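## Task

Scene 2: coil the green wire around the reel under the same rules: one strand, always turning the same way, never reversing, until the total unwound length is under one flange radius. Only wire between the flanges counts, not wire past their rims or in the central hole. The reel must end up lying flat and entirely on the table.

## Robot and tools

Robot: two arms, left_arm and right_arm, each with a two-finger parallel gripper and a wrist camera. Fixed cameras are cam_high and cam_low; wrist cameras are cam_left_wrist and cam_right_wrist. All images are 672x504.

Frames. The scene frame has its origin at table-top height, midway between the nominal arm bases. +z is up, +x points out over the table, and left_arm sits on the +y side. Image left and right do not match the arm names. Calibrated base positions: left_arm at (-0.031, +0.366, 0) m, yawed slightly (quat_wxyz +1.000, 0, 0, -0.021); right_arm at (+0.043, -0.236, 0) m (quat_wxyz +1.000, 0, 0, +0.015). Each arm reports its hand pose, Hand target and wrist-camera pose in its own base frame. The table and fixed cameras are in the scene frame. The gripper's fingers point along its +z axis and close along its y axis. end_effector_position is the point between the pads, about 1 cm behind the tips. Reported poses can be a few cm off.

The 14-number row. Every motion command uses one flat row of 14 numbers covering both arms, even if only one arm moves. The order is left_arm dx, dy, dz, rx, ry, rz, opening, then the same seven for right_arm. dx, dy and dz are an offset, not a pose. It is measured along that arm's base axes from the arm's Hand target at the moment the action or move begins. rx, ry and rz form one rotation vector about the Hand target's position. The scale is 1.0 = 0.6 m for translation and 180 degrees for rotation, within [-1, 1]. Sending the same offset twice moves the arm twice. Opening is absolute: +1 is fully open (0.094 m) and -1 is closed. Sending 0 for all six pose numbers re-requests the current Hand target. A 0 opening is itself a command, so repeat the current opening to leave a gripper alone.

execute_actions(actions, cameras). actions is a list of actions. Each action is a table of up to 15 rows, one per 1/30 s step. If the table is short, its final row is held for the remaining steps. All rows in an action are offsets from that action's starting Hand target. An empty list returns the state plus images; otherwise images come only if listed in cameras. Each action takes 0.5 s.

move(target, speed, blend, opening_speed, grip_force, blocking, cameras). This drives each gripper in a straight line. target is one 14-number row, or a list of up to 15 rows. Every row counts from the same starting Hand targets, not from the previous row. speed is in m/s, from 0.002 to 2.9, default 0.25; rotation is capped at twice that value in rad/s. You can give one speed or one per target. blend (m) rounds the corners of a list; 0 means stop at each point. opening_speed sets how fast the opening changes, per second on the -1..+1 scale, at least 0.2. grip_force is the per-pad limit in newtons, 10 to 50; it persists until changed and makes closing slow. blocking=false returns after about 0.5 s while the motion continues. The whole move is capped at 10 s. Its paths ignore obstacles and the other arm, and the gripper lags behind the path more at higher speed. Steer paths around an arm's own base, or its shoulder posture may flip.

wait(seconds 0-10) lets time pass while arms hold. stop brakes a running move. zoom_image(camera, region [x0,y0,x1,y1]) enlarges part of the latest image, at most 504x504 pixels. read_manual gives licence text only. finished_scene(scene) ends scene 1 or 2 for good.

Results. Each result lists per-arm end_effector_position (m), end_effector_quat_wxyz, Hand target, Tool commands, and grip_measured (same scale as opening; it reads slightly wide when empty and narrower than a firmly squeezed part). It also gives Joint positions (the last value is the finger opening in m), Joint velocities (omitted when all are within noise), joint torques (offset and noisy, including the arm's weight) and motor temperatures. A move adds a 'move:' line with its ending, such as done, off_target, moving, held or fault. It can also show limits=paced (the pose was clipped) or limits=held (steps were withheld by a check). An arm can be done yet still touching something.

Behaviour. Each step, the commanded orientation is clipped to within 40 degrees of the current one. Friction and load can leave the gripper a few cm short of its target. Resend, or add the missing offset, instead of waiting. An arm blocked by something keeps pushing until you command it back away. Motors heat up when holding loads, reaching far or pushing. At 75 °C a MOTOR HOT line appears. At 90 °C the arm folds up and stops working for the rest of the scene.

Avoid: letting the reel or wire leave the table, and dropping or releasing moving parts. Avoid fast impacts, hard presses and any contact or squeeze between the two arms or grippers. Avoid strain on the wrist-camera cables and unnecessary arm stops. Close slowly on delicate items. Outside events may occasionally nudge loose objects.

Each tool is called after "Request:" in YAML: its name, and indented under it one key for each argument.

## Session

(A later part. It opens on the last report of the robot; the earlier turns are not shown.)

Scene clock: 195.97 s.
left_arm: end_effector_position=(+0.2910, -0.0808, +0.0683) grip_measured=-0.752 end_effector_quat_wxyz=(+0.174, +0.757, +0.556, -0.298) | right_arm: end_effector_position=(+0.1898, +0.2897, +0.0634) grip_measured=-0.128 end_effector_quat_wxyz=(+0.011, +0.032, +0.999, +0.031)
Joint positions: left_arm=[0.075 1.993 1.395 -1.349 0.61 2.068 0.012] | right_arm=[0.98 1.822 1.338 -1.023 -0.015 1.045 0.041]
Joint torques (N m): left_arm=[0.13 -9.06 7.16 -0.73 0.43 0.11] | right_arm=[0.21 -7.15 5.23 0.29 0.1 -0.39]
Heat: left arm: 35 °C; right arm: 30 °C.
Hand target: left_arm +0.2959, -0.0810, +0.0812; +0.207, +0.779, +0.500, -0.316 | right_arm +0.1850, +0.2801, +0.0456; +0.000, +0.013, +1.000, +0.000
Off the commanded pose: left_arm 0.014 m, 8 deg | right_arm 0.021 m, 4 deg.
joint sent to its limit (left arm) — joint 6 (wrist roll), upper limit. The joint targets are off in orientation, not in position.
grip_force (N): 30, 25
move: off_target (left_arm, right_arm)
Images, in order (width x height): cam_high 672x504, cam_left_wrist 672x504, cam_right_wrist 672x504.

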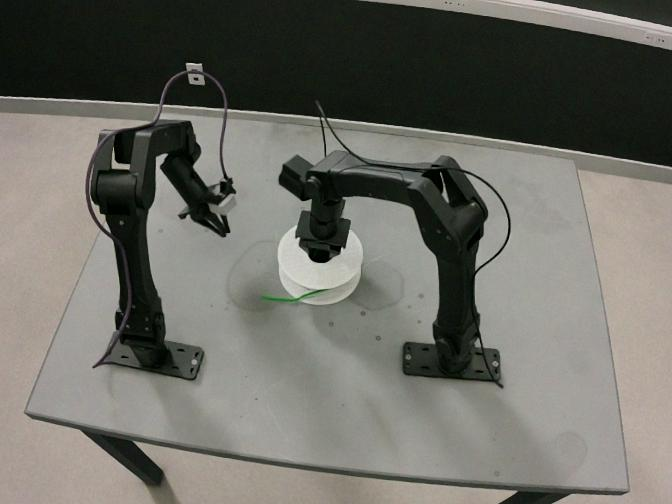

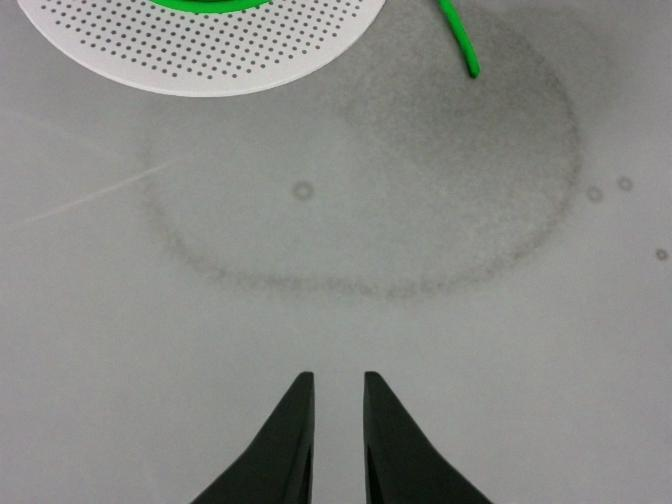

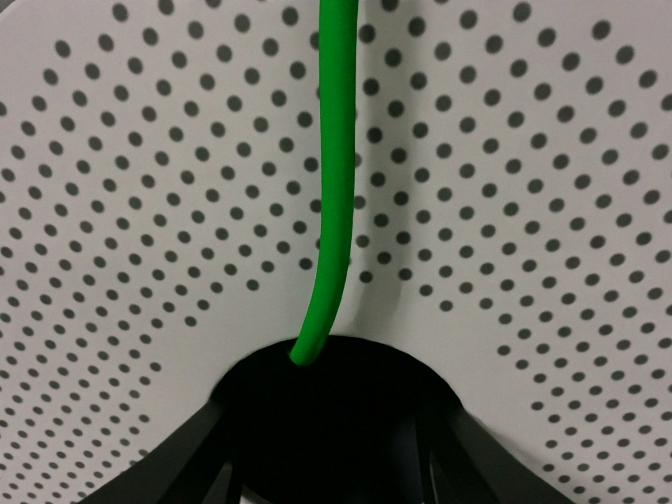

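Request:
wait:
  seconds: 0.1
  cameras: ["cam_low", "cam_high", "cam_left_wrist"]

Request:
zoom_image:
  camera: "cam_low"
  region: [370, 230, 490, 300]

Scene clock: 199.00 s.
left_arm: end_effector_position=(+0.2908, -0.0807, +0.0683) grip_measured=-0.752 end_effector_quat_wxyz=(+0.173, +0.756, +0.556, -0.298) | right_arm: end_effector_position=(+0.1898, +0.2897, +0.0634) grip_measured=-0.128 end_effector_quat_wxyz=(+0.011, +0.032, +0.999, +0.031)
Joint positions: left_arm=[0.075 1.993 1.395 -1.349 0.609 2.068 0.012] | right_arm=[0.98 1.822 1.338 -1.023 -0.015 1.045 0.041]
Joint torques (N m): left_arm=[0.12 -9.06 7.17 -0.71 0.44 0.1] | right_arm=[0.28 -7.08 5.23 0.3 0.12 -0.41]
Heat: left arm: 36 °C; right arm: 30 °C.
Hand target: left_arm +0.2958, -0.0810, +0.0812; +0.207, +0.779, +0.500, -0.316 | right_arm +0.1850, +0.2801, +0.0456; +0.000, +0.013, +1.000, +0.000
Tool commands: left_gripper/opening=-0.75 right_gripper/opening=-0.12
Off the commanded pose: left_arm 0.014 m, 8 deg | right_arm 0.021 m, 4 deg.
grip_force (N): 30, 25
wait: 0.10 s; at rest from the start
Images, in order (width x height): cam_high 672x504, cam_low 672x504, cam_left_wrist 672x504.

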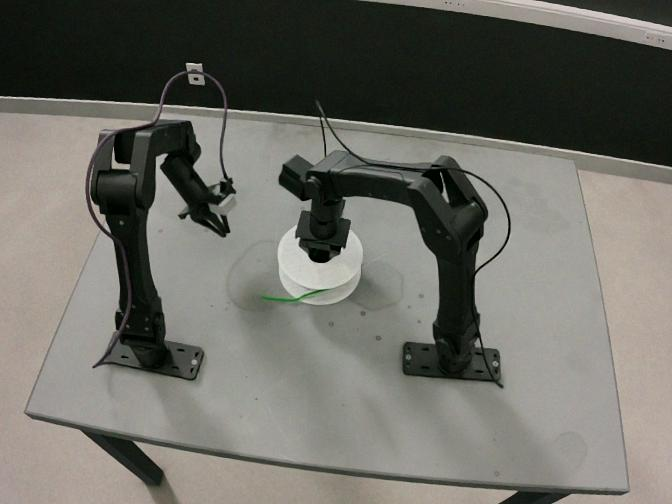

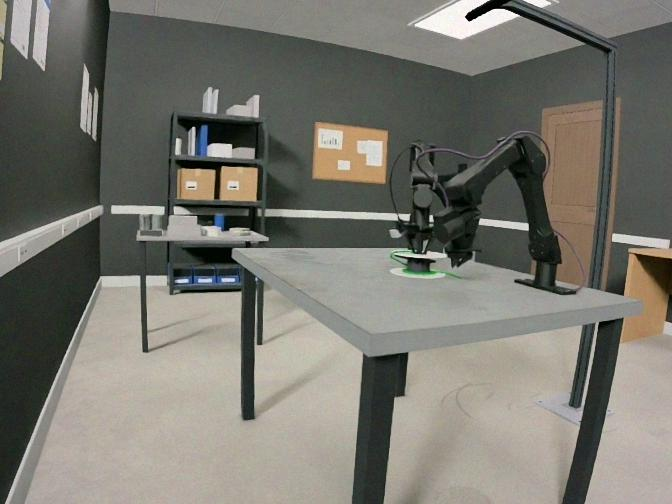

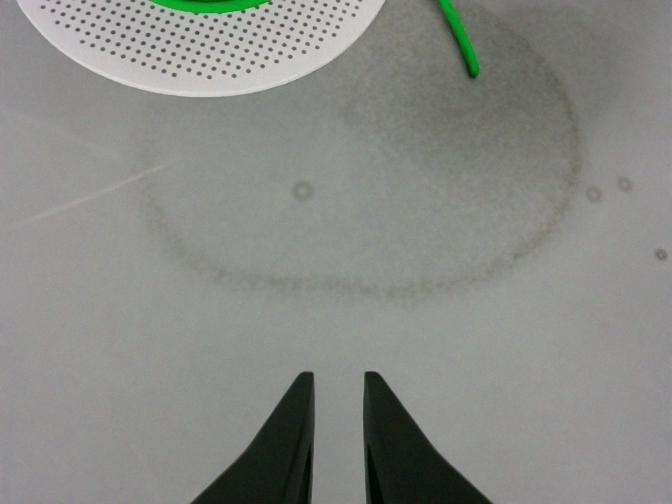

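Scaled by 4.200 from the camera's 672x504 image, which has a finer 960x720 frame.

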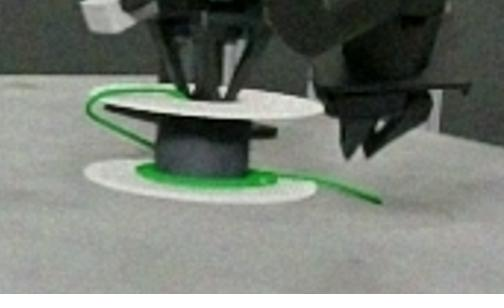

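Request:
move:
  target:
    - [0,0,0,0,0,0,-0.75,0,0,0,0,0,0.3,-0.12]
    - [0,0,0,0,0,0,-0.75,0,0,0,0,0,0.6,-0.12]
    - [0,0,0,0,0,0,-0.75,0,0,0,0,0,0.93,-0.12]
  speed: 0.3
  blend: [0.01,0.01,0]
  cameras: ["cam_left_wrist","cam_high","cam_right_wrist"]

Request:
zoom_image:
  camera: "cam_high"
  region: [200, 170, 400, 320]

Request:
zoom_image:
  camera: "cam_low"
  region: [370, 230, 490, 300]

Scene clock: 207.20 s.
left_arm: end_effector_position=(+0.2907, -0.0807, +0.0683) grip_measured=-0.752 end_effector_quat_wxyz=(+0.173, +0.756, +0.556, -0.298) | right_arm: end_effector_position=(+0.1903, +0.2904, +0.0634) grip_measured=-0.127 end_effector_quat_wxyz=(-0.034, +0.990, -0.140, +0.008)
Joint positions: left_arm=[0.075 1.993 1.395 -1.35 0.609 2.068 0.012] | right_arm=[0.98 1.822 1.338 -1.019 -0.015 -1.881 0.041]
Joint torques (N m): left_arm=[0.12 -9.06 7.2 -0.71 0.44 0.11] | right_arm=[0.2 -6.97 5.41 0.25 0.11 -0.35]
Heat: left arm: 37 °C; right arm: 30 °C.
Hand target: left_arm +0.2958, -0.0810, +0.0811; +0.207, +0.779, +0.500, -0.316 | right_arm +0.1849, +0.2802, +0.0456; +0.000, +0.992, -0.123, +0.000
Off the commanded pose: left_arm 0.014 m, 8 deg | right_arm 0.021 m, 4 deg.
joint sent to its limit (left arm) — joint 6 (wrist roll), upper limit. The joint targets are off in orientation, not in position.
grip_force (N): 30, 25
move: off_target (left_arm, right_arm)
Images, in order (width x height): cam_high 672x504, cam_left_wrist 672x504, cam_right_wrist 672x504.

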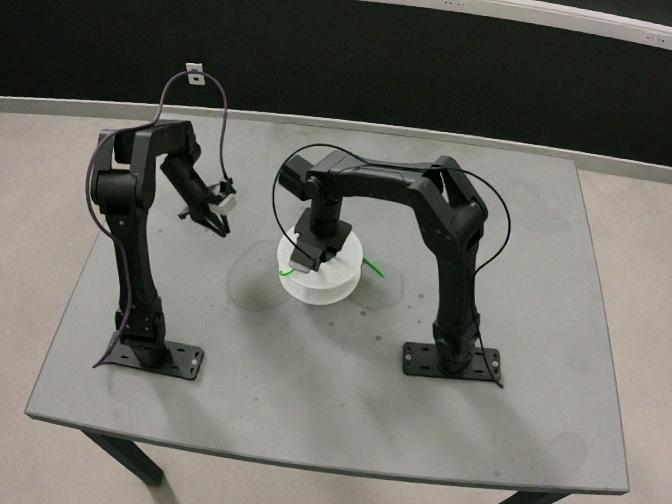

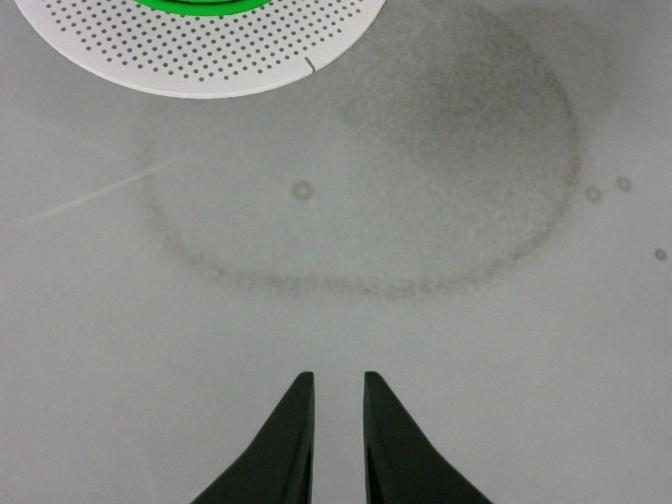

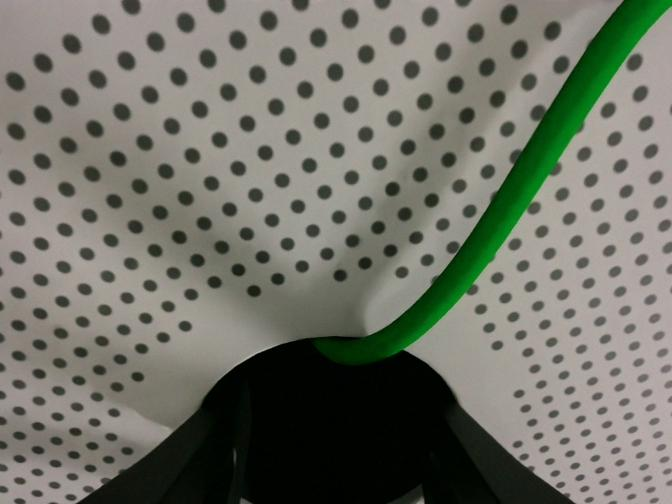

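Scaled by 2.520 from the camera's 672x504 image, which has a finer 960x720 frame.

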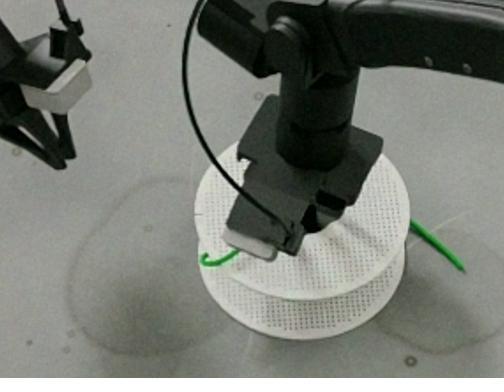

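This scene's latest camera images include none from cam_low. They are from: cam_high, cam_left_wrist, cam_right_wrist. cam_low's image comes with the result of a call that names it in "cameras".

Request:
move:
  target:
    - [0,0,0,0,0,0,-0.75,0,0,0,0,0,0,-0.95]
    - [0,0,0,0,0,0,-0.75,0,0,0,0,0,-0.35,-0.95]
    - [0,0,0,0,0,0,-0.75,0,0,0,0,0,-0.7,-0.95]
    - [0,0,0,0,0,0,-0.75,0,0,0,0,0,-1.0,-0.95]
  speed: 0.6
  blend: [0,0.01,0.01,0]
  cameras: []

Request:
move:
  target:
    - [0,0,0,0,0,0,-0.75,0,0,0,0,0,-0.2,-0.95]
    - [0,0,0,0,0,0,-0.75,0,0,0,0,0,-0.2,-0.12]
  speed: 0.6
  cameras: ["cam_right_wrist","cam_high"]

Request:
zoom_image:
  camera: "cam_high"
  region: [200, 170, 400, 320]

Scene clock: 215.93 s.
left_arm: end_effector_position=(+0.2907, -0.0807, +0.0683) grip_measured=-0.752 end_effector_quat_wxyz=(+0.173, +0.756, +0.556, -0.298) | right_arm: end_effector_position=(+0.1904, +0.2882, +0.0558) grip_measured=-0.948 end_effector_quat_wxyz=(+0.008, +0.120, +0.992, +0.023)
Joint positions: left_arm=[0.075 1.993 1.395 -1.35 0.609 2.068 0.012] | right_arm=[0.98 1.84 1.331 -1.013 -0.007 1.222 0.002]
Joint torques (N m): left_arm=[0.09 -9.06 7.2 -0.71 0.44 0.11] | right_arm=[0.34 -8.51 5.87 0.18 0.04 0.11]
Heat: left arm: 38 °C; right arm: 30 °C.
Hand target: left_arm +0.2958, -0.0810, +0.0811; +0.207, +0.779, +0.500, -0.316 | right_arm +0.1849, +0.2800, +0.0455; +0.000, +0.123, +0.992, +0.000
Off the commanded pose: left_arm 0.014 m, 8 deg | right_arm 0.014 m, 3 deg.
joint sent to its limit (left arm) — joint 6 (wrist roll), upper limit. The joint targets are off in orientation, not in position.
grip_force (N): 30, 25
move: off_target (left_arm, right_arm)
No camera images: "cameras" was empty.

Scene clock: 217.97 s.
left_arm: end_effector_position=(+0.2907, -0.0807, +0.0683) grip_measured=-0.752 end_effector_quat_wxyz=(+0.173, +0.756, +0.556, -0.298) | right_arm: end_effector_position=(+0.1904, +0.2883, +0.0628) grip_measured=-0.132 end_effector_quat_wxyz=(+0.001, +0.422, +0.906, +0.031)
Joint positions: left_arm=[0.075 1.993 1.395 -1.35 0.609 2.068 0.012] | right_arm=[0.98 1.823 1.337 -1.024 -0.007 1.852 0.041]
Joint torques (N m): left_arm=[0.12 -9.05 7.2 -0.71 0.44 0.11] | right_arm=[0.38 -7.09 5.38 0.31 0.06 0.08]
Heat: left arm: 38 °C; right arm: 30 °C.
Hand target: left_arm +0.2958, -0.0810, +0.0811; +0.207, +0.779, +0.500, -0.316 | right_arm +0.1849, +0.2801, +0.0456; +0.000, +0.423, +0.906, +0.000
Off the commanded pose: left_arm 0.014 m, 8 deg | right_arm 0.020 m, 4 deg.
joint sent to its limit (left arm) — joint 6 (wrist roll), upper limit. The joint targets are off in orientation, not in position.
grip_force (N): 30, 25
move: off_target (left_arm, right_arm); target 2's new opening was sent with right_arm's hand 0.014 m and 3 deg from that target
Images, in order (width x height): cam_high 672x504, cam_right_wrist 672x504.

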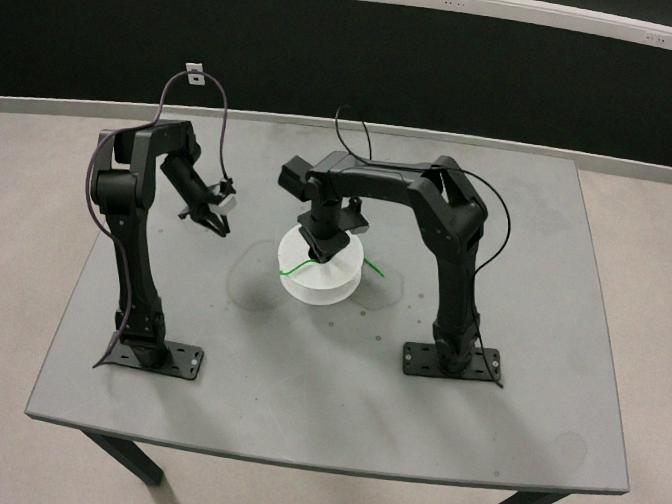

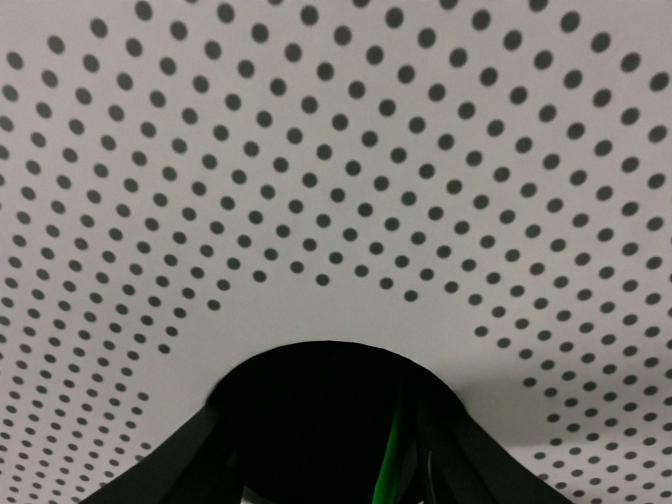

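Scaled by 2.520 from the camera's 672x504 image, which has a finer 960x720 frame.

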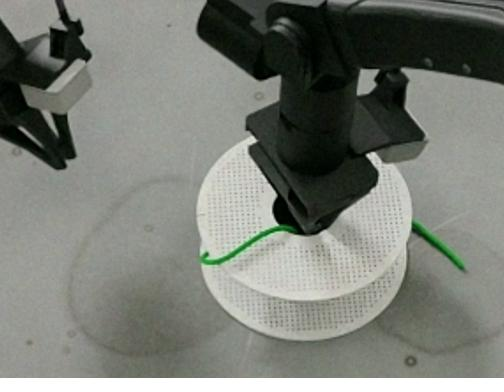

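Request:
move:
  target:
    - [-0.174,-0.108,-0.0,0,0,0.289,-0.5,0,0,0,0,0,0,-0.12]
  speed: 0.2
  cameras: ["cam_left_wrist","cam_high"]

Scene clock: 222.83 s.
left_arm: end_effector_position=(+0.1911, -0.1430, +0.0786) grip_measured=-0.502 end_effector_quat_wxyz=(+0.315, +0.479, +0.796, -0.192) | right_arm: end_effector_position=(+0.1904, +0.2883, +0.0628) grip_measured=-0.132 end_effector_quat_wxyz=(+0.001, +0.422, +0.906, +0.031)
Joint positions: left_arm=[-0.252 0.891 0.432 -0.548 0.535 0.672 0.023] | right_arm=[0.98 1.823 1.337 -1.024 -0.007 1.852 0.041]
Joint torques (N m): left_arm=[-0.72 -1.47 6 1.2 0.32 -0.05] | right_arm=[0.38 -7.08 5.31 0.3 0.05 0.07]
Heat: left arm: 38 °C; right arm: 30 °C.
Hand target: left_arm +0.1915, -0.1458, +0.0812; +0.325, +0.481, +0.791, -0.193 | right_arm +0.1849, +0.2801, +0.0456; +0.000, +0.423, +0.906, +0.000
Off the commanded pose: left_arm 0.004 m, 1 deg | right_arm 0.020 m, 3 deg.
grip_force (N): 30, 25
move: off_target (right_arm)
Images, in order (width x height): cam_high 672x504, cam_left_wrist 672x504.

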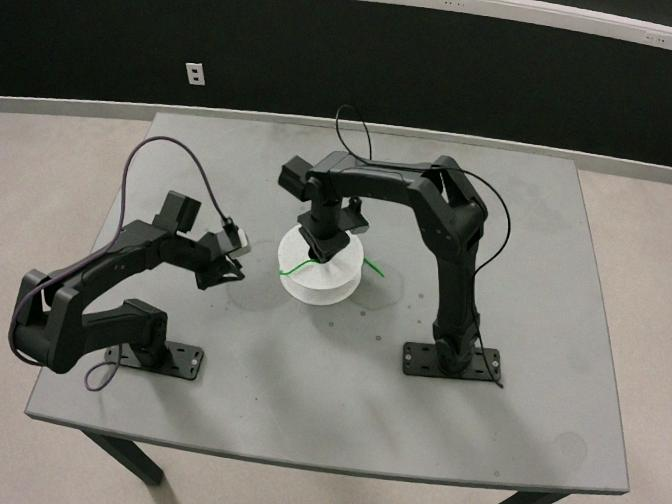

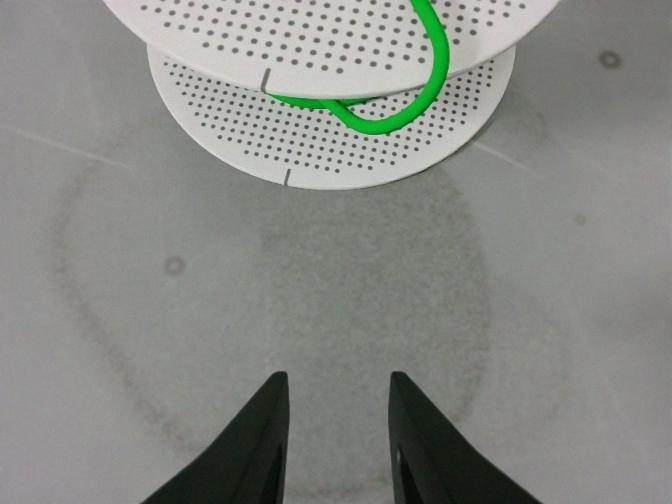

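Request:
move:
  target:
    - [-0.007,-0.1165,-0.035,0,0,0,-0.5,0,0,0,0,0,0,-0.12]
  speed: 0.12
  cameras: ["cam_left_wrist"]

Scene clock: 227.57 s.
left_arm: end_effector_position=(+0.1881, -0.2139, +0.0616) grip_measured=-0.502 end_effector_quat_wxyz=(+0.322, +0.481, +0.792, -0.191) | right_arm: end_effector_position=(+0.1904, +0.2883, +0.0628) grip_measured=-0.132 end_effector_quat_wxyz=(+0.001, +0.422, +0.906, +0.031)
Joint positions: left_arm=[-0.68 1.051 0.386 -0.179 0.275 0.306 0.023] | right_arm=[0.98 1.823 1.337 -1.024 -0.007 1.852 0.041]
Joint torques (N m): left_arm=[-0.68 -1.17 5.61 1.48 0.12 -0.09] | right_arm=[0.38 -7.06 5.37 0.3 0.05 0.06]
Heat: left arm: 37 °C; right arm: 30 °C.
Hand target: left_arm +0.1872, -0.2157, +0.0602; +0.325, +0.481, +0.791, -0.193 | right_arm +0.1849, +0.2801, +0.0456; +0.000, +0.423, +0.906, +0.000
Off the commanded pose: left_arm 0.003 m, 0 deg | right_arm 0.020 m, 3 deg.
grip_force (N): 30, 25
move: off_target (right_arm)
Images, in order (width x height): cam_left_wrist 672x504.

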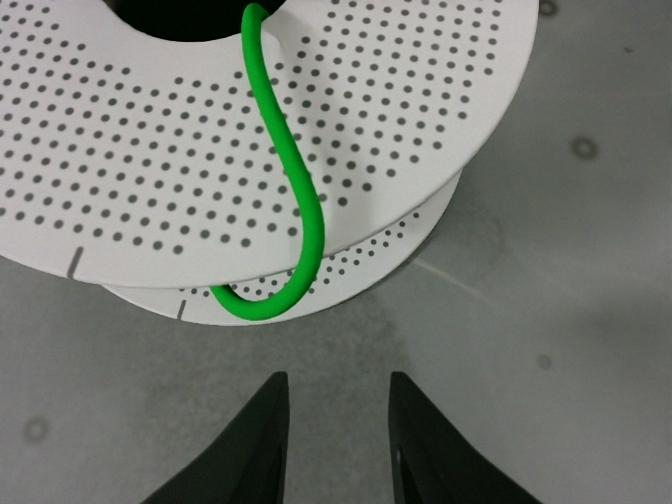

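Request:
move:
  target:
    - [0.027,-0.038,-0.01,0,0,0,-0.5,0,0,0,0,0,0,-0.12]
    - [0.027,-0.038,-0.01,0,0,0,-1,0,0,0,0,0,0,-0.12]
  speed: 0.06
  cameras: ["cam_left_wrist"]

Scene clock: 231.40 s.
left_arm: end_effector_position=(+0.1954, -0.2284, +0.0424) grip_measured=-0.995 end_effector_quat_wxyz=(+0.306, +0.482, +0.799, -0.189) | right_arm: end_effector_position=(+0.1904, +0.2883, +0.0628) grip_measured=-0.132 end_effector_quat_wxyz=(+0.001, +0.422, +0.906, +0.031)
Joint positions: left_arm=[-0.718 1.212 0.403 -0.062 0.25 0.276 0] | right_arm=[0.98 1.823 1.337 -1.024 -0.007 1.852 0.041]
Joint torques (N m): left_arm=[-0.75 -1.84 8.72 1.46 0.1 -0.06] | right_arm=[0.32 -7.1 5.37 0.32 0.04 0.08]
Heat: left arm: 36 °C; right arm: 30 °C.
Hand target: left_arm +0.2033, -0.2385, +0.0540; +0.325, +0.481, +0.791, -0.193 | right_arm +0.1849, +0.2801, +0.0456; +0.000, +0.423, +0.906, +0.000
Off the commanded pose: left_arm 0.017 m, 2 deg | right_arm 0.020 m, 3 deg.
grip_force (N): 30, 25
move: off_target (left_arm, right_arm); target 2's new opening was sent with left_arm's hand 0.018 m and 2 deg from that target
Images, in order (width x height): cam_left_wrist 672x504.

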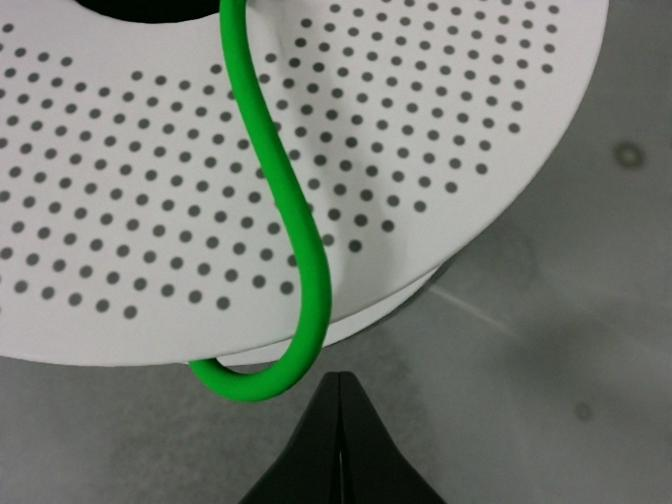

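Request:
move:
  target:
    - [-0.005,0.02,0.03,0,0,0,-0.5,0,0,0,0,0,0,-0.12]
    - [0.01,0.005,0.02,0,0,0,-0.5,0,0,0,0,0,0,-0.12]
  speed: 0.06
  cameras: ["cam_left_wrist"]

Scene clock: 234.43 s.
left_arm: end_effector_position=(+0.1992, -0.2262, +0.0527) grip_measured=-0.502 end_effector_quat_wxyz=(+0.303, +0.481, +0.801, -0.187) | right_arm: end_effector_position=(+0.1904, +0.2883, +0.0628) grip_measured=-0.132 end_effector_quat_wxyz=(+0.001, +0.422, +0.906, +0.031)
Joint positions: left_arm=[-0.697 1.19 0.445 -0.137 0.261 0.29 0.023] | right_arm=[0.98 1.823 1.337 -1.024 -0.007 1.852 0.041]
Joint torques (N m): left_arm=[0.29 -1.85 9.06 1.51 0.21 0.05] | right_arm=[0.38 -7.01 5.34 0.31 0.04 0.07]
Heat: left arm: 35 °C; right arm: 30 °C.
Hand target: left_arm +0.2095, -0.2355, +0.0662; +0.325, +0.481, +0.791, -0.193 | right_arm +0.1849, +0.2801, +0.0456; +0.000, +0.423, +0.906, +0.000
Off the commanded pose: left_arm 0.019 m, 3 deg | right_arm 0.020 m, 3 deg.
grip_force (N): 30, 25
move: off_target (left_arm, right_arm)
Images, in order (width x height): cam_left_wrist 672x504.

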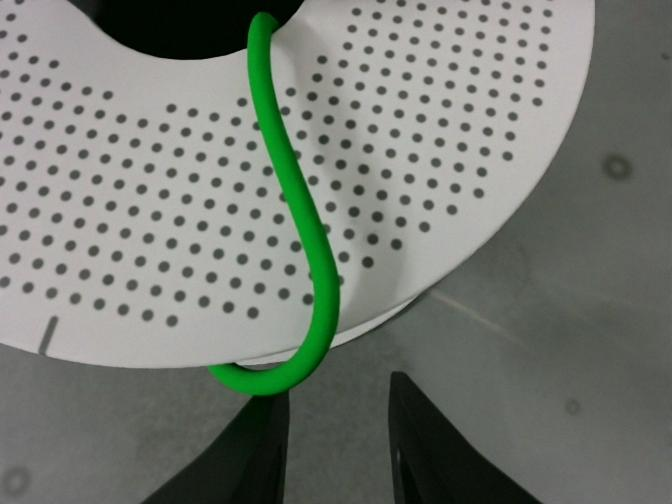

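Request:
move:
  target:
    - [0.012,-0.015,0.004,0,0,0,-0.5,0,0,0,0,0,0,-0.12]
    - [0.012,-0.015,0.004,0,0,0,-1,0,0,0,0,0,0,-0.12]
  speed: 0.04
  cameras: ["cam_left_wrist"]

Scene clock: 237.73 s.
left_arm: end_effector_position=(+0.2056, -0.2310, +0.0523) grip_measured=-0.995 end_effector_quat_wxyz=(+0.297, +0.481, +0.804, -0.185) | right_arm: end_effector_position=(+0.1904, +0.2883, +0.0628) grip_measured=-0.132 end_effector_quat_wxyz=(+0.001, +0.422, +0.906, +0.031)
Joint positions: left_arm=[-0.697 1.238 0.48 -0.136 0.258 0.29 0] | right_arm=[0.98 1.823 1.337 -1.024 -0.007 1.852 0.041]
Joint torques (N m): left_arm=[-0.64 -2.24 9.46 1.55 0.16 -0.03] | right_arm=[0.36 -7.1 5.41 0.31 0.05 0.06]
Heat: left arm: 35 °C; right arm: 30 °C.
Hand target: left_arm +0.2167, -0.2445, +0.0686; +0.325, +0.481, +0.791, -0.193 | right_arm +0.1849, +0.2801, +0.0456; +0.000, +0.423, +0.906, +0.000
Off the commanded pose: left_arm 0.024 m, 4 deg | right_arm 0.020 m, 3 deg.
grip_force (N): 30, 25
move: off_target (left_arm, right_arm); target 2's new opening was sent with left_arm's hand 0.024 m and 4 deg from that target
Images, in order (width x height): cam_left_wrist 672x504.

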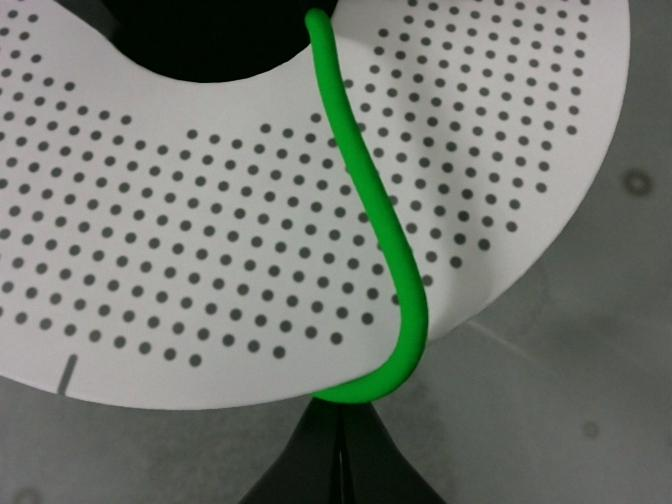

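Request:
move:
  target:
    - [-0.02,0.03,0.005,0,0,0,-0.4,0,0,0,0,0,0,-0.12]
    - [-0.044,0.017,0.005,0,0,0,-0.4,0,0,0,0,0,0,-0.12]
  speed: 0.06
  cameras: ["cam_left_wrist"]

Scene clock: 240.57 s.
left_arm: end_effector_position=(+0.1917, -0.2331, +0.0681) grip_measured=-0.402 end_effector_quat_wxyz=(+0.318, +0.482, +0.794, -0.191) | right_arm: end_effector_position=(+0.1904, +0.2883, +0.0628) grip_measured=-0.132 end_effector_quat_wxyz=(+0.001, +0.422, +0.906, +0.031)
Joint positions: left_arm=[-0.75 1.124 0.453 -0.169 0.229 0.253 0.028] | right_arm=[0.98 1.823 1.337 -1.024 -0.007 1.852 0.041]
Joint torques (N m): left_arm=[-0.69 -3.26 5.9 1.33 0.07 -0.07] | right_arm=[0.4 -7.04 5.38 0.29 0.06 0.09]
Heat: left arm: 35 °C; right arm: 30 °C.
Hand target: left_arm +0.1902, -0.2343, +0.0714; +0.325, +0.481, +0.791, -0.193 | right_arm +0.1849, +0.2801, +0.0456; +0.000, +0.423, +0.906, +0.000
Off the commanded pose: left_arm 0.004 m, 1 deg | right_arm 0.020 m, 3 deg.
grip_force (N): 30, 25
move: off_target (right_arm)
Images, in order (width x height): cam_left_wrist 672x504.

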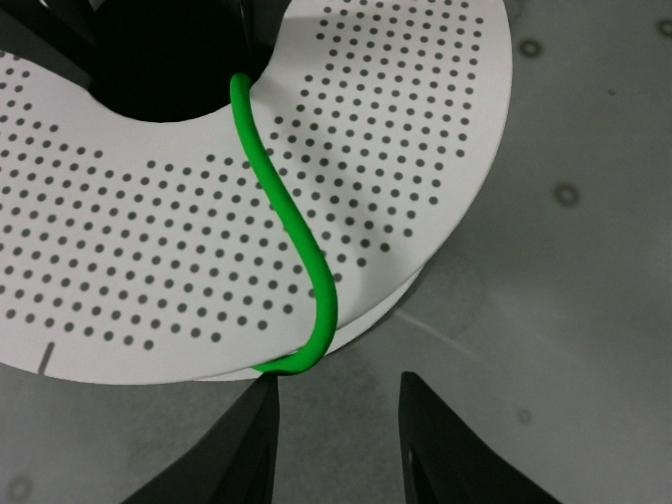

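Request:
move:
  target:
    - [0.011,-0.018,-0.01,0,0,0,-0.4,0,0,0,0,0,0,-0.12]
    - [0.011,-0.018,-0.01,0,0,0,-1,0,0,0,0,0,0,-0.12]
  speed: 0.04
  cameras: ["cam_left_wrist"]

Scene clock: 244.00 s.
left_arm: end_effector_position=(+0.1949, -0.2390, +0.0606) grip_measured=-0.965 end_effector_quat_wxyz=(+0.316, +0.481, +0.796, -0.188) | right_arm: end_effector_position=(+0.1904, +0.2883, +0.0628) grip_measured=-0.132 end_effector_quat_wxyz=(+0.001, +0.422, +0.906, +0.031)
Joint positions: left_arm=[-0.766 1.179 0.453 -0.117 0.213 0.239 0.002] | right_arm=[0.98 1.823 1.337 -1.024 -0.007 1.852 0.041]
Joint torques (N m): left_arm=[-0.64 -1.83 7.04 1.5 0.11 -0.05] | right_arm=[0.43 -7.15 5.34 0.3 0.07 0.07]
Heat: left arm: 34 °C; right arm: 30 °C.
Hand target: left_arm +0.1968, -0.2451, +0.0655; +0.325, +0.481, +0.791, -0.193 | right_arm +0.1849, +0.2801, +0.0456; +0.000, +0.423, +0.906, +0.000
Off the commanded pose: left_arm 0.008 m, 1 deg | right_arm 0.020 m, 3 deg.
grip_force (N): 30, 25
move: off_target (right_arm)
Images, in order (width x height): cam_left_wrist 672x504.

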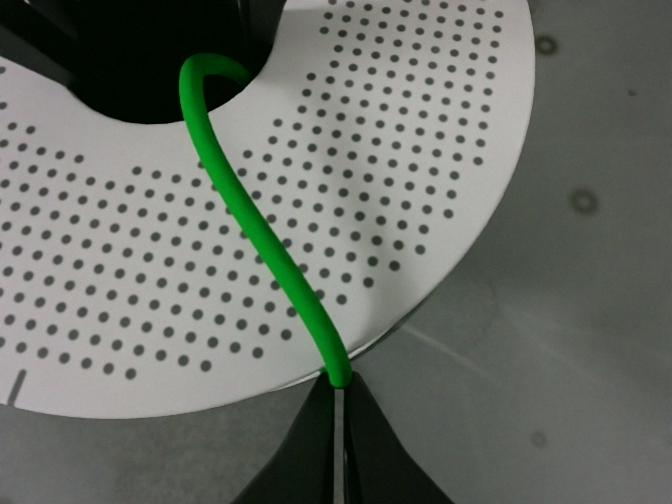

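Request:
move:
  target:
    - [-0.055,0.11,0.02,0,0,0,-1,0,0,0,0,0,0,-0.12]
  speed: 0.06
  cameras: ["cam_left_wrist","cam_high"]

Request:
zoom_image:
  camera: "cam_high"
  region: [200, 170, 400, 320]

Scene clock: 246.93 s.
left_arm: end_effector_position=(+0.1684, -0.1809, +0.0794) grip_measured=-0.970 end_effector_quat_wxyz=(+0.330, +0.478, +0.792, -0.188) | right_arm: end_effector_position=(+0.1904, +0.2883, +0.0628) grip_measured=-0.132 end_effector_quat_wxyz=(+0.001, +0.422, +0.906, +0.031)
Joint positions: left_arm=[-0.591 0.783 0.366 -0.431 0.325 0.373 0.001] | right_arm=[0.98 1.823 1.337 -1.024 -0.007 1.852 0.041]
Joint torques (N m): left_arm=[0.7 -0.98 6.3 1.06 0.35 0.07] | right_arm=[0.34 -7.01 5.37 0.27 0.06 0.06]
Heat: left arm: 34 °C; right arm: 30 °C.
Hand target: left_arm +0.1638, -0.1792, +0.0776; +0.325, +0.481, +0.791, -0.193 | right_arm +0.1849, +0.2801, +0.0456; +0.000, +0.423, +0.906, +0.000
Off the commanded pose: left_arm 0.005 m, 1 deg | right_arm 0.020 m, 3 deg.
grip_force (N): 30, 25
move: off_target (right_arm)
Images, in order (width x height): cam_high 672x504, cam_left_wrist 672x504.

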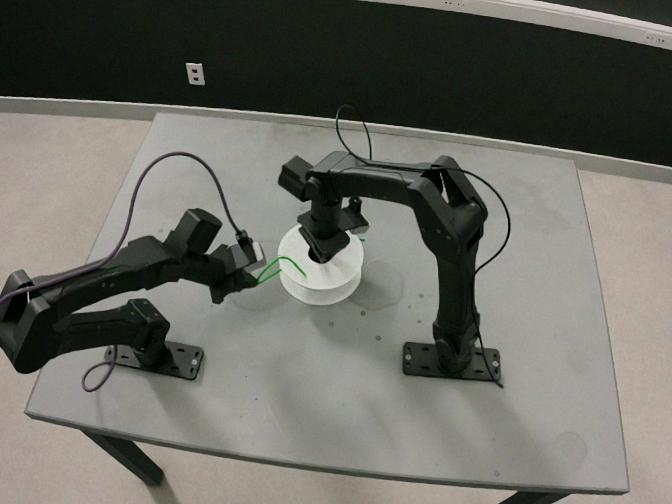

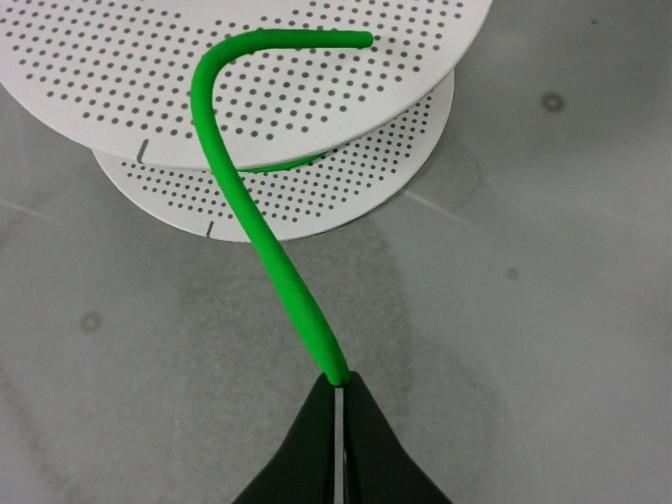

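Scaled by 2.520 from the camera's 672x504 image, which has a finer 960x720 frame.

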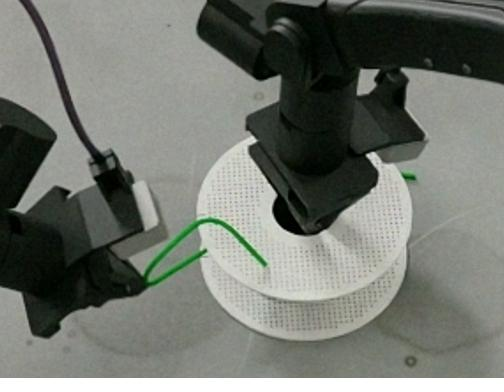

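Request:
move:
  target:
    - [0,0,0,0,0,0,-0.82,0,0,0,0,0,0,-0.12]
    - [0.06,-0.048,-0.01,0,0,0,-0.82,0,0,0,0,0,0,-0.12]
    - [0.06,-0.048,-0.01,0,0,0,-1,0,0,0,0,0,0,-0.12]
  speed: 0.05
  cameras: ["cam_left_wrist","cam_high"]

Request:
zoom_image:
  camera: "cam_high"
  region: [200, 170, 400, 320]

Scene clock: 255.60 s.
left_arm: end_effector_position=(+0.1914, -0.1991, +0.0588) grip_measured=-0.995 end_effector_quat_wxyz=(+0.306, +0.480, +0.800, -0.190) | right_arm: end_effector_position=(+0.1904, +0.2883, +0.0628) grip_measured=-0.132 end_effector_quat_wxyz=(+0.001, +0.422, +0.906, +0.031)
Joint positions: left_arm=[-0.597 1.051 0.402 -0.25 0.328 0.37 0] | right_arm=[0.98 1.823 1.337 -1.024 -0.007 1.852 0.041]
Joint torques (N m): left_arm=[-0.7 -1.09 9.25 1.4 0.15 -0.06] | right_arm=[0.47 -7.06 5.31 0.28 0.05 0.05]
Heat: left arm: 33 °C; right arm: 30 °C.
Hand target: left_arm +0.1998, -0.2079, +0.0716; +0.325, +0.481, +0.791, -0.193 | right_arm +0.1849, +0.2801, +0.0456; +0.000, +0.423, +0.906, +0.000
Off the commanded pose: left_arm 0.018 m, 2 deg | right_arm 0.020 m, 3 deg.
grip_force (N): 30, 25
move: off_target (left_arm, right_arm); target 3's new opening was sent with left_arm's hand 0.018 m and 3 deg from that target
Images, in order (width x height): cam_high 672x504, cam_left_wrist 672x504.

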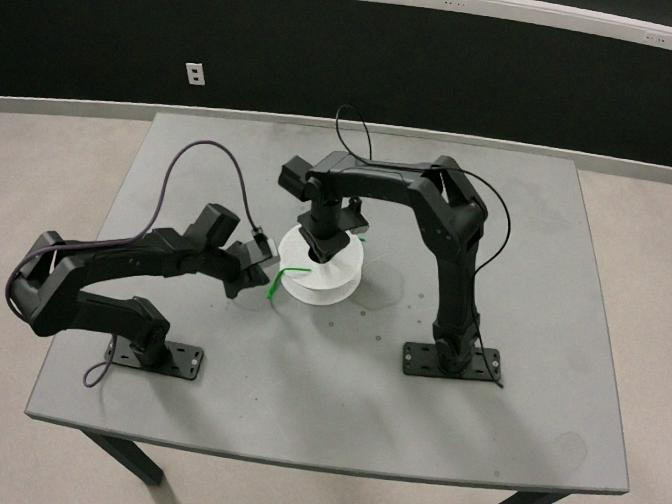

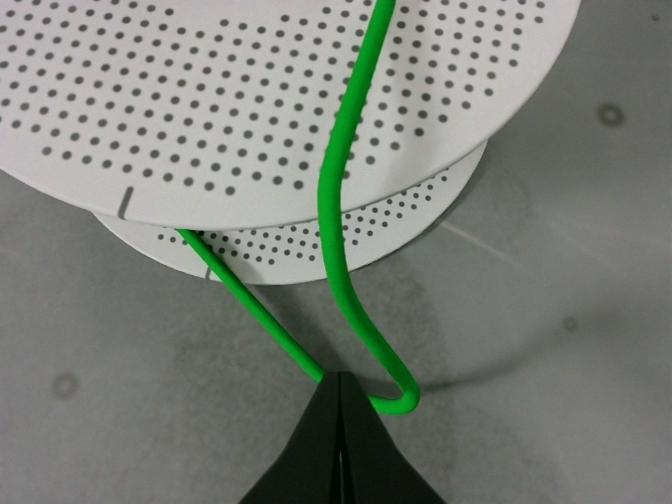

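Scaled by 2.520 from the camera's 672x504 image, which has a finer 960x720 frame.

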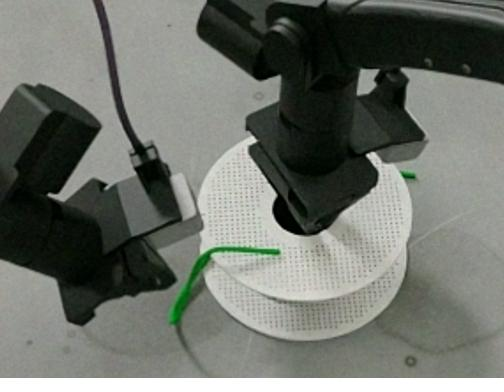

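Request:
move:
  target:
    - [-0.01,0.02,0.04,0,0,0,-1,0,0,0,0,0,0,-0.12]
    - [-0.01,0.02,0.04,0,0,0,-0.4,0,0,0,0,0,0,-0.12]
    - [0.01,-0.012,0.03,0,0,0,-0.4,0,0,0,0,0,0,-0.12]
  speed: 0.08
  cameras: ["cam_left_wrist"]

Scene clock: 259.77 s.
left_arm: end_effector_position=(+0.1974, -0.2063, +0.0761) grip_measured=-0.402 end_effector_quat_wxyz=(+0.305, +0.481, +0.800, -0.190) | right_arm: end_effector_position=(+0.1904, +0.2883, +0.0628) grip_measured=-0.132 end_effector_quat_wxyz=(+0.001, +0.422, +0.906, +0.031)
Joint positions: left_arm=[-0.611 1.064 0.482 -0.315 0.32 0.359 0.028] | right_arm=[0.98 1.823 1.337 -1.024 -0.007 1.852 0.041]
Joint torques (N m): left_arm=[-0.7 -1.33 9.46 1.4 0.15 -0.08] | right_arm=[0.39 -7.08 5.37 0.31 0.06 0.07]
Heat: left arm: 33 °C; right arm: 30 °C.
Hand target: left_arm +0.2058, -0.2151, +0.0895; +0.325, +0.481, +0.791, -0.194 | right_arm +0.1849, +0.2801, +0.0456; +0.000, +0.423, +0.906, +0.000
Off the commanded pose: left_arm 0.018 m, 3 deg | right_arm 0.020 m, 3 deg.
grip_force (N): 30, 25
move: off_target (left_arm, right_arm); target 2's new opening was sent with left_arm's hand 0.016 m and 2 deg from that target
Images, in order (width x height): cam_left_wrist 672x504.

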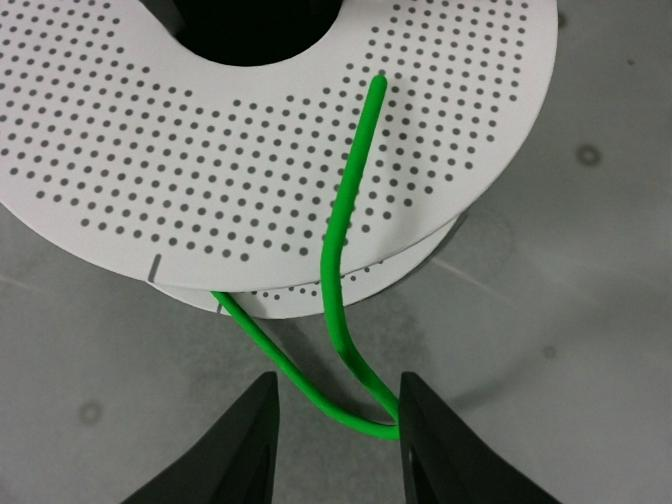

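Request:
move:
  target:
    - [0.022,-0.041,-0.006,0,0,0,-0.4,0,0,0,0,0,0,-0.12]
    - [0.022,-0.041,-0.006,0,0,0,-1,0,0,0,0,0,0,-0.12]
  speed: 0.05
  cameras: ["cam_left_wrist"]

Scene clock: 263.97 s.
left_arm: end_effector_position=(+0.2086, -0.2259, +0.0691) grip_measured=-0.931 end_effector_quat_wxyz=(+0.297, +0.480, +0.805, -0.184) | right_arm: end_effector_position=(+0.1904, +0.2883, +0.0628) grip_measured=-0.132 end_effector_quat_wxyz=(+0.001, +0.422, +0.906, +0.031)
Joint positions: left_arm=[-0.67 1.192 0.529 -0.238 0.272 0.311 0.003] | right_arm=[0.98 1.823 1.337 -1.024 -0.007 1.852 0.041]
Joint torques (N m): left_arm=[-0.76 -2.03 9.72 1.56 0.2 -0.05] | right_arm=[0.29 -7.13 5.31 0.28 0.05 0.07]
Heat: left arm: 33 °C; right arm: 30 °C.
Hand target: left_arm +0.2190, -0.2397, +0.0860; +0.325, +0.481, +0.791, -0.193 | right_arm +0.1849, +0.2801, +0.0456; +0.000, +0.423, +0.906, +0.000
Off the commanded pose: left_arm 0.024 m, 4 deg | right_arm 0.020 m, 3 deg.
grip_force (N): 30, 25
move: off_target (left_arm, right_arm); target 2's new opening was sent with left_arm's hand 0.026 m and 4 deg from that target
Images, in order (width x height): cam_left_wrist 672x504.

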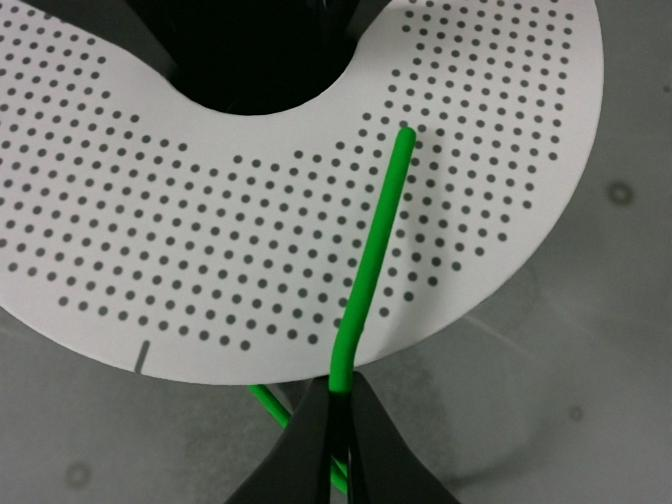

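Request:
move:
  target:
    - [-0.063,0.112,-0.0,0,0,0,-1,0,0,0,0,0,0,-0.12]
    - [0.088,0.163,-0.03,0,0,-0.267,-1,0,0,0,0,0,0,-0.12]
    - [0.088,0.163,-0.08,0,0,-0.267,-1,0,0,0,0,0,0,-0.12]
  speed: 0.1
  blend: [0.01,0.01,0]
  cameras: ["cam_left_wrist","cam_high"]

Request:
zoom_image:
  camera: "cam_high"
  region: [200, 170, 400, 320]

Scene clock: 273.20 s.
left_arm: end_effector_position=(+0.2715, -0.1428, +0.0402) grip_measured=-0.933 end_effector_quat_wxyz=(+0.213, +0.764, +0.527, -0.305) | right_arm: end_effector_position=(+0.1904, +0.2883, +0.0628) grip_measured=-0.132 end_effector_quat_wxyz=(+0.001, +0.422, +0.906, +0.031)
Joint positions: left_arm=[-0.086 1.941 1.177 -1.059 0.728 1.945 0.003] | right_arm=[0.98 1.823 1.337 -1.024 -0.007 1.852 0.041]
Joint torques (N m): left_arm=[0.75 -6.09 4.26 -0.27 0.52 0.1] | right_arm=[0.34 -7.15 5.34 0.3 0.06 0.08]
Motor temperatures (°C): left_arm=[27 32 31 26 23 24 25] | right_arm=[22 31 25 27 22 24 23]
Heat: left arm: 32 °C; right arm: 31 °C.
Hand target: left_arm +0.2717, -0.1420, +0.0379; +0.218, +0.761, +0.527, -0.309 | right_arm +0.1849, +0.2801, +0.0456; +0.000, +0.423, +0.906, +0.000
Off the commanded pose: left_arm 0.002 m, 1 deg | right_arm 0.020 m, 3 deg.
grip_force (N): 30, 25
move: off_target (right_arm)
Images, in order (width x height): cam_high 672x504, cam_left_wrist 672x504.

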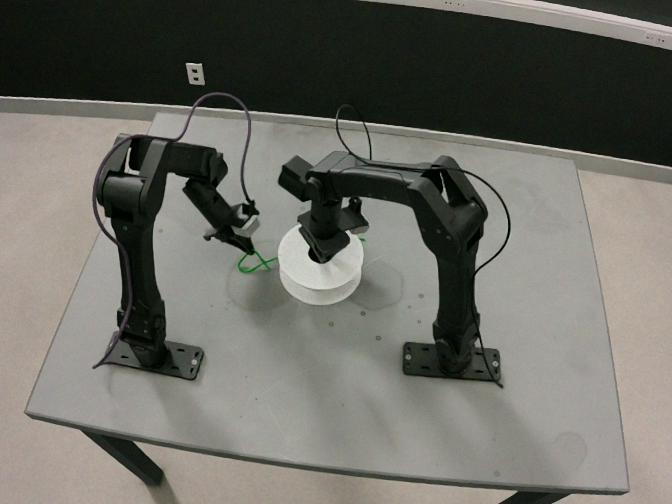

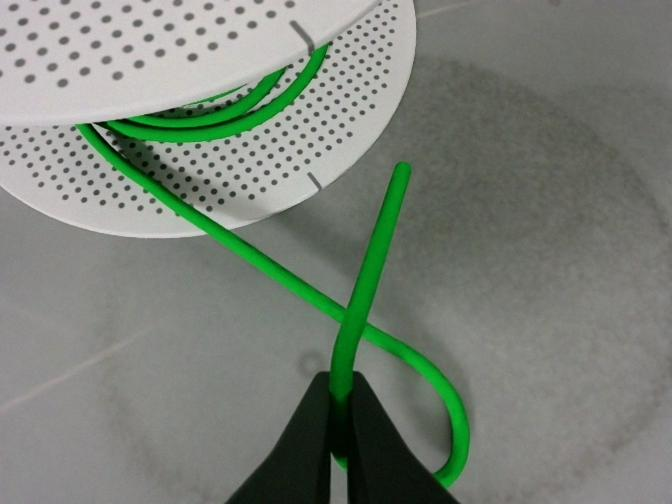

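Scaled by 2.520 from the camera's 672x504 image, which has a finer 960x720 frame.

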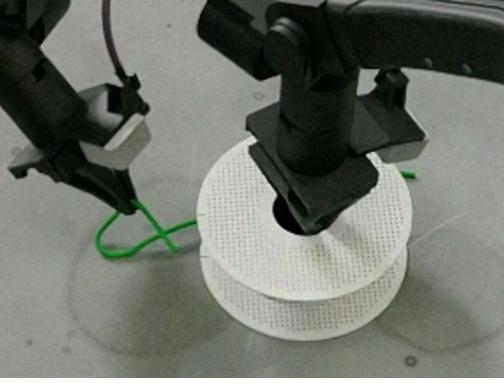

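Request:
move:
  target:
    - [-0.01,0.01,0.06,0,0,0,-1,0,0,0,0,0,0,-0.12]
    - [-0.137,0.02,0.06,0,0,0.055,-1,0,0,0,0,0,0,-0.12]
    - [-0.085,-0.032,0,0,0,0.055,-1,0,0,0,0,0,0,-0.12]
  speed: 0.1
  blend: [0.01,0.01,0]
  cameras: ["cam_left_wrist","cam_high"]

Request:
zoom_image:
  camera: "cam_high"
  region: [200, 170, 400, 320]

Scene clock: 281.43 s.
left_arm: end_effector_position=(+0.2197, -0.1564, +0.0365) grip_measured=-0.933 end_effector_quat_wxyz=(+0.238, +0.714, +0.594, -0.283) | right_arm: end_effector_position=(+0.1904, +0.2883, +0.0628) grip_measured=-0.132 end_effector_quat_wxyz=(+0.001, +0.422, +0.906, +0.031)
Joint positions: left_arm=[-0.146 1.644 0.796 -0.753 0.757 1.62 0.003] | right_arm=[0.98 1.823 1.337 -1.024 -0.007 1.852 0.041]
Joint torques (N m): left_arm=[-0.76 -4 5.27 0.18 0.63 -0.01] | right_arm=[0.35 -7.17 5.35 0.31 0.03 0.05]
Heat: left arm: 33 °C; right arm: 31 °C.
Hand target: left_arm +0.2209, -0.1611, +0.0379; +0.244, +0.713, +0.590, -0.289 | right_arm +0.1849, +0.2801, +0.0456; +0.000, +0.423, +0.906, +0.000
Off the commanded pose: left_arm 0.005 m, 1 deg | right_arm 0.020 m, 3 deg.
grip_force (N): 30, 25
move: off_target (right_arm)
Images, in order (width x height): cam_high 672x504, cam_left_wrist 672x504.

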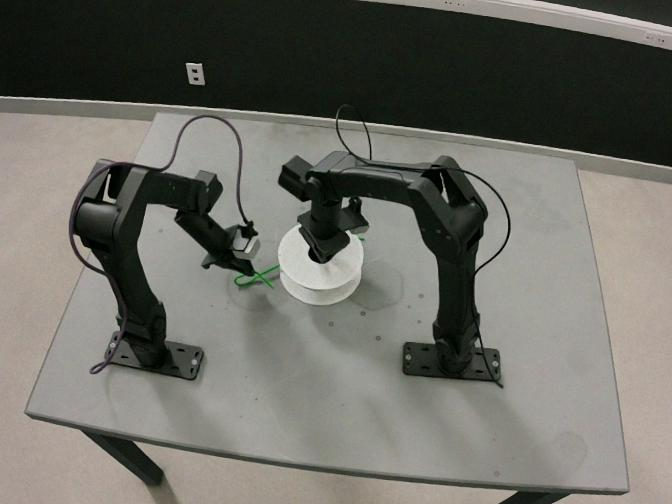

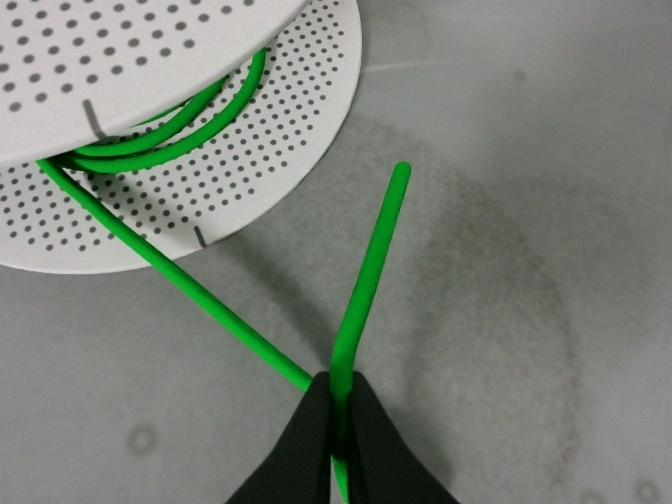

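Scaled by 2.520 from the camera's 672x504 image, which has a finer 960x720 frame.

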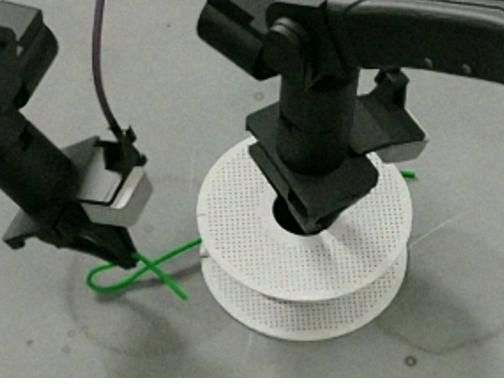

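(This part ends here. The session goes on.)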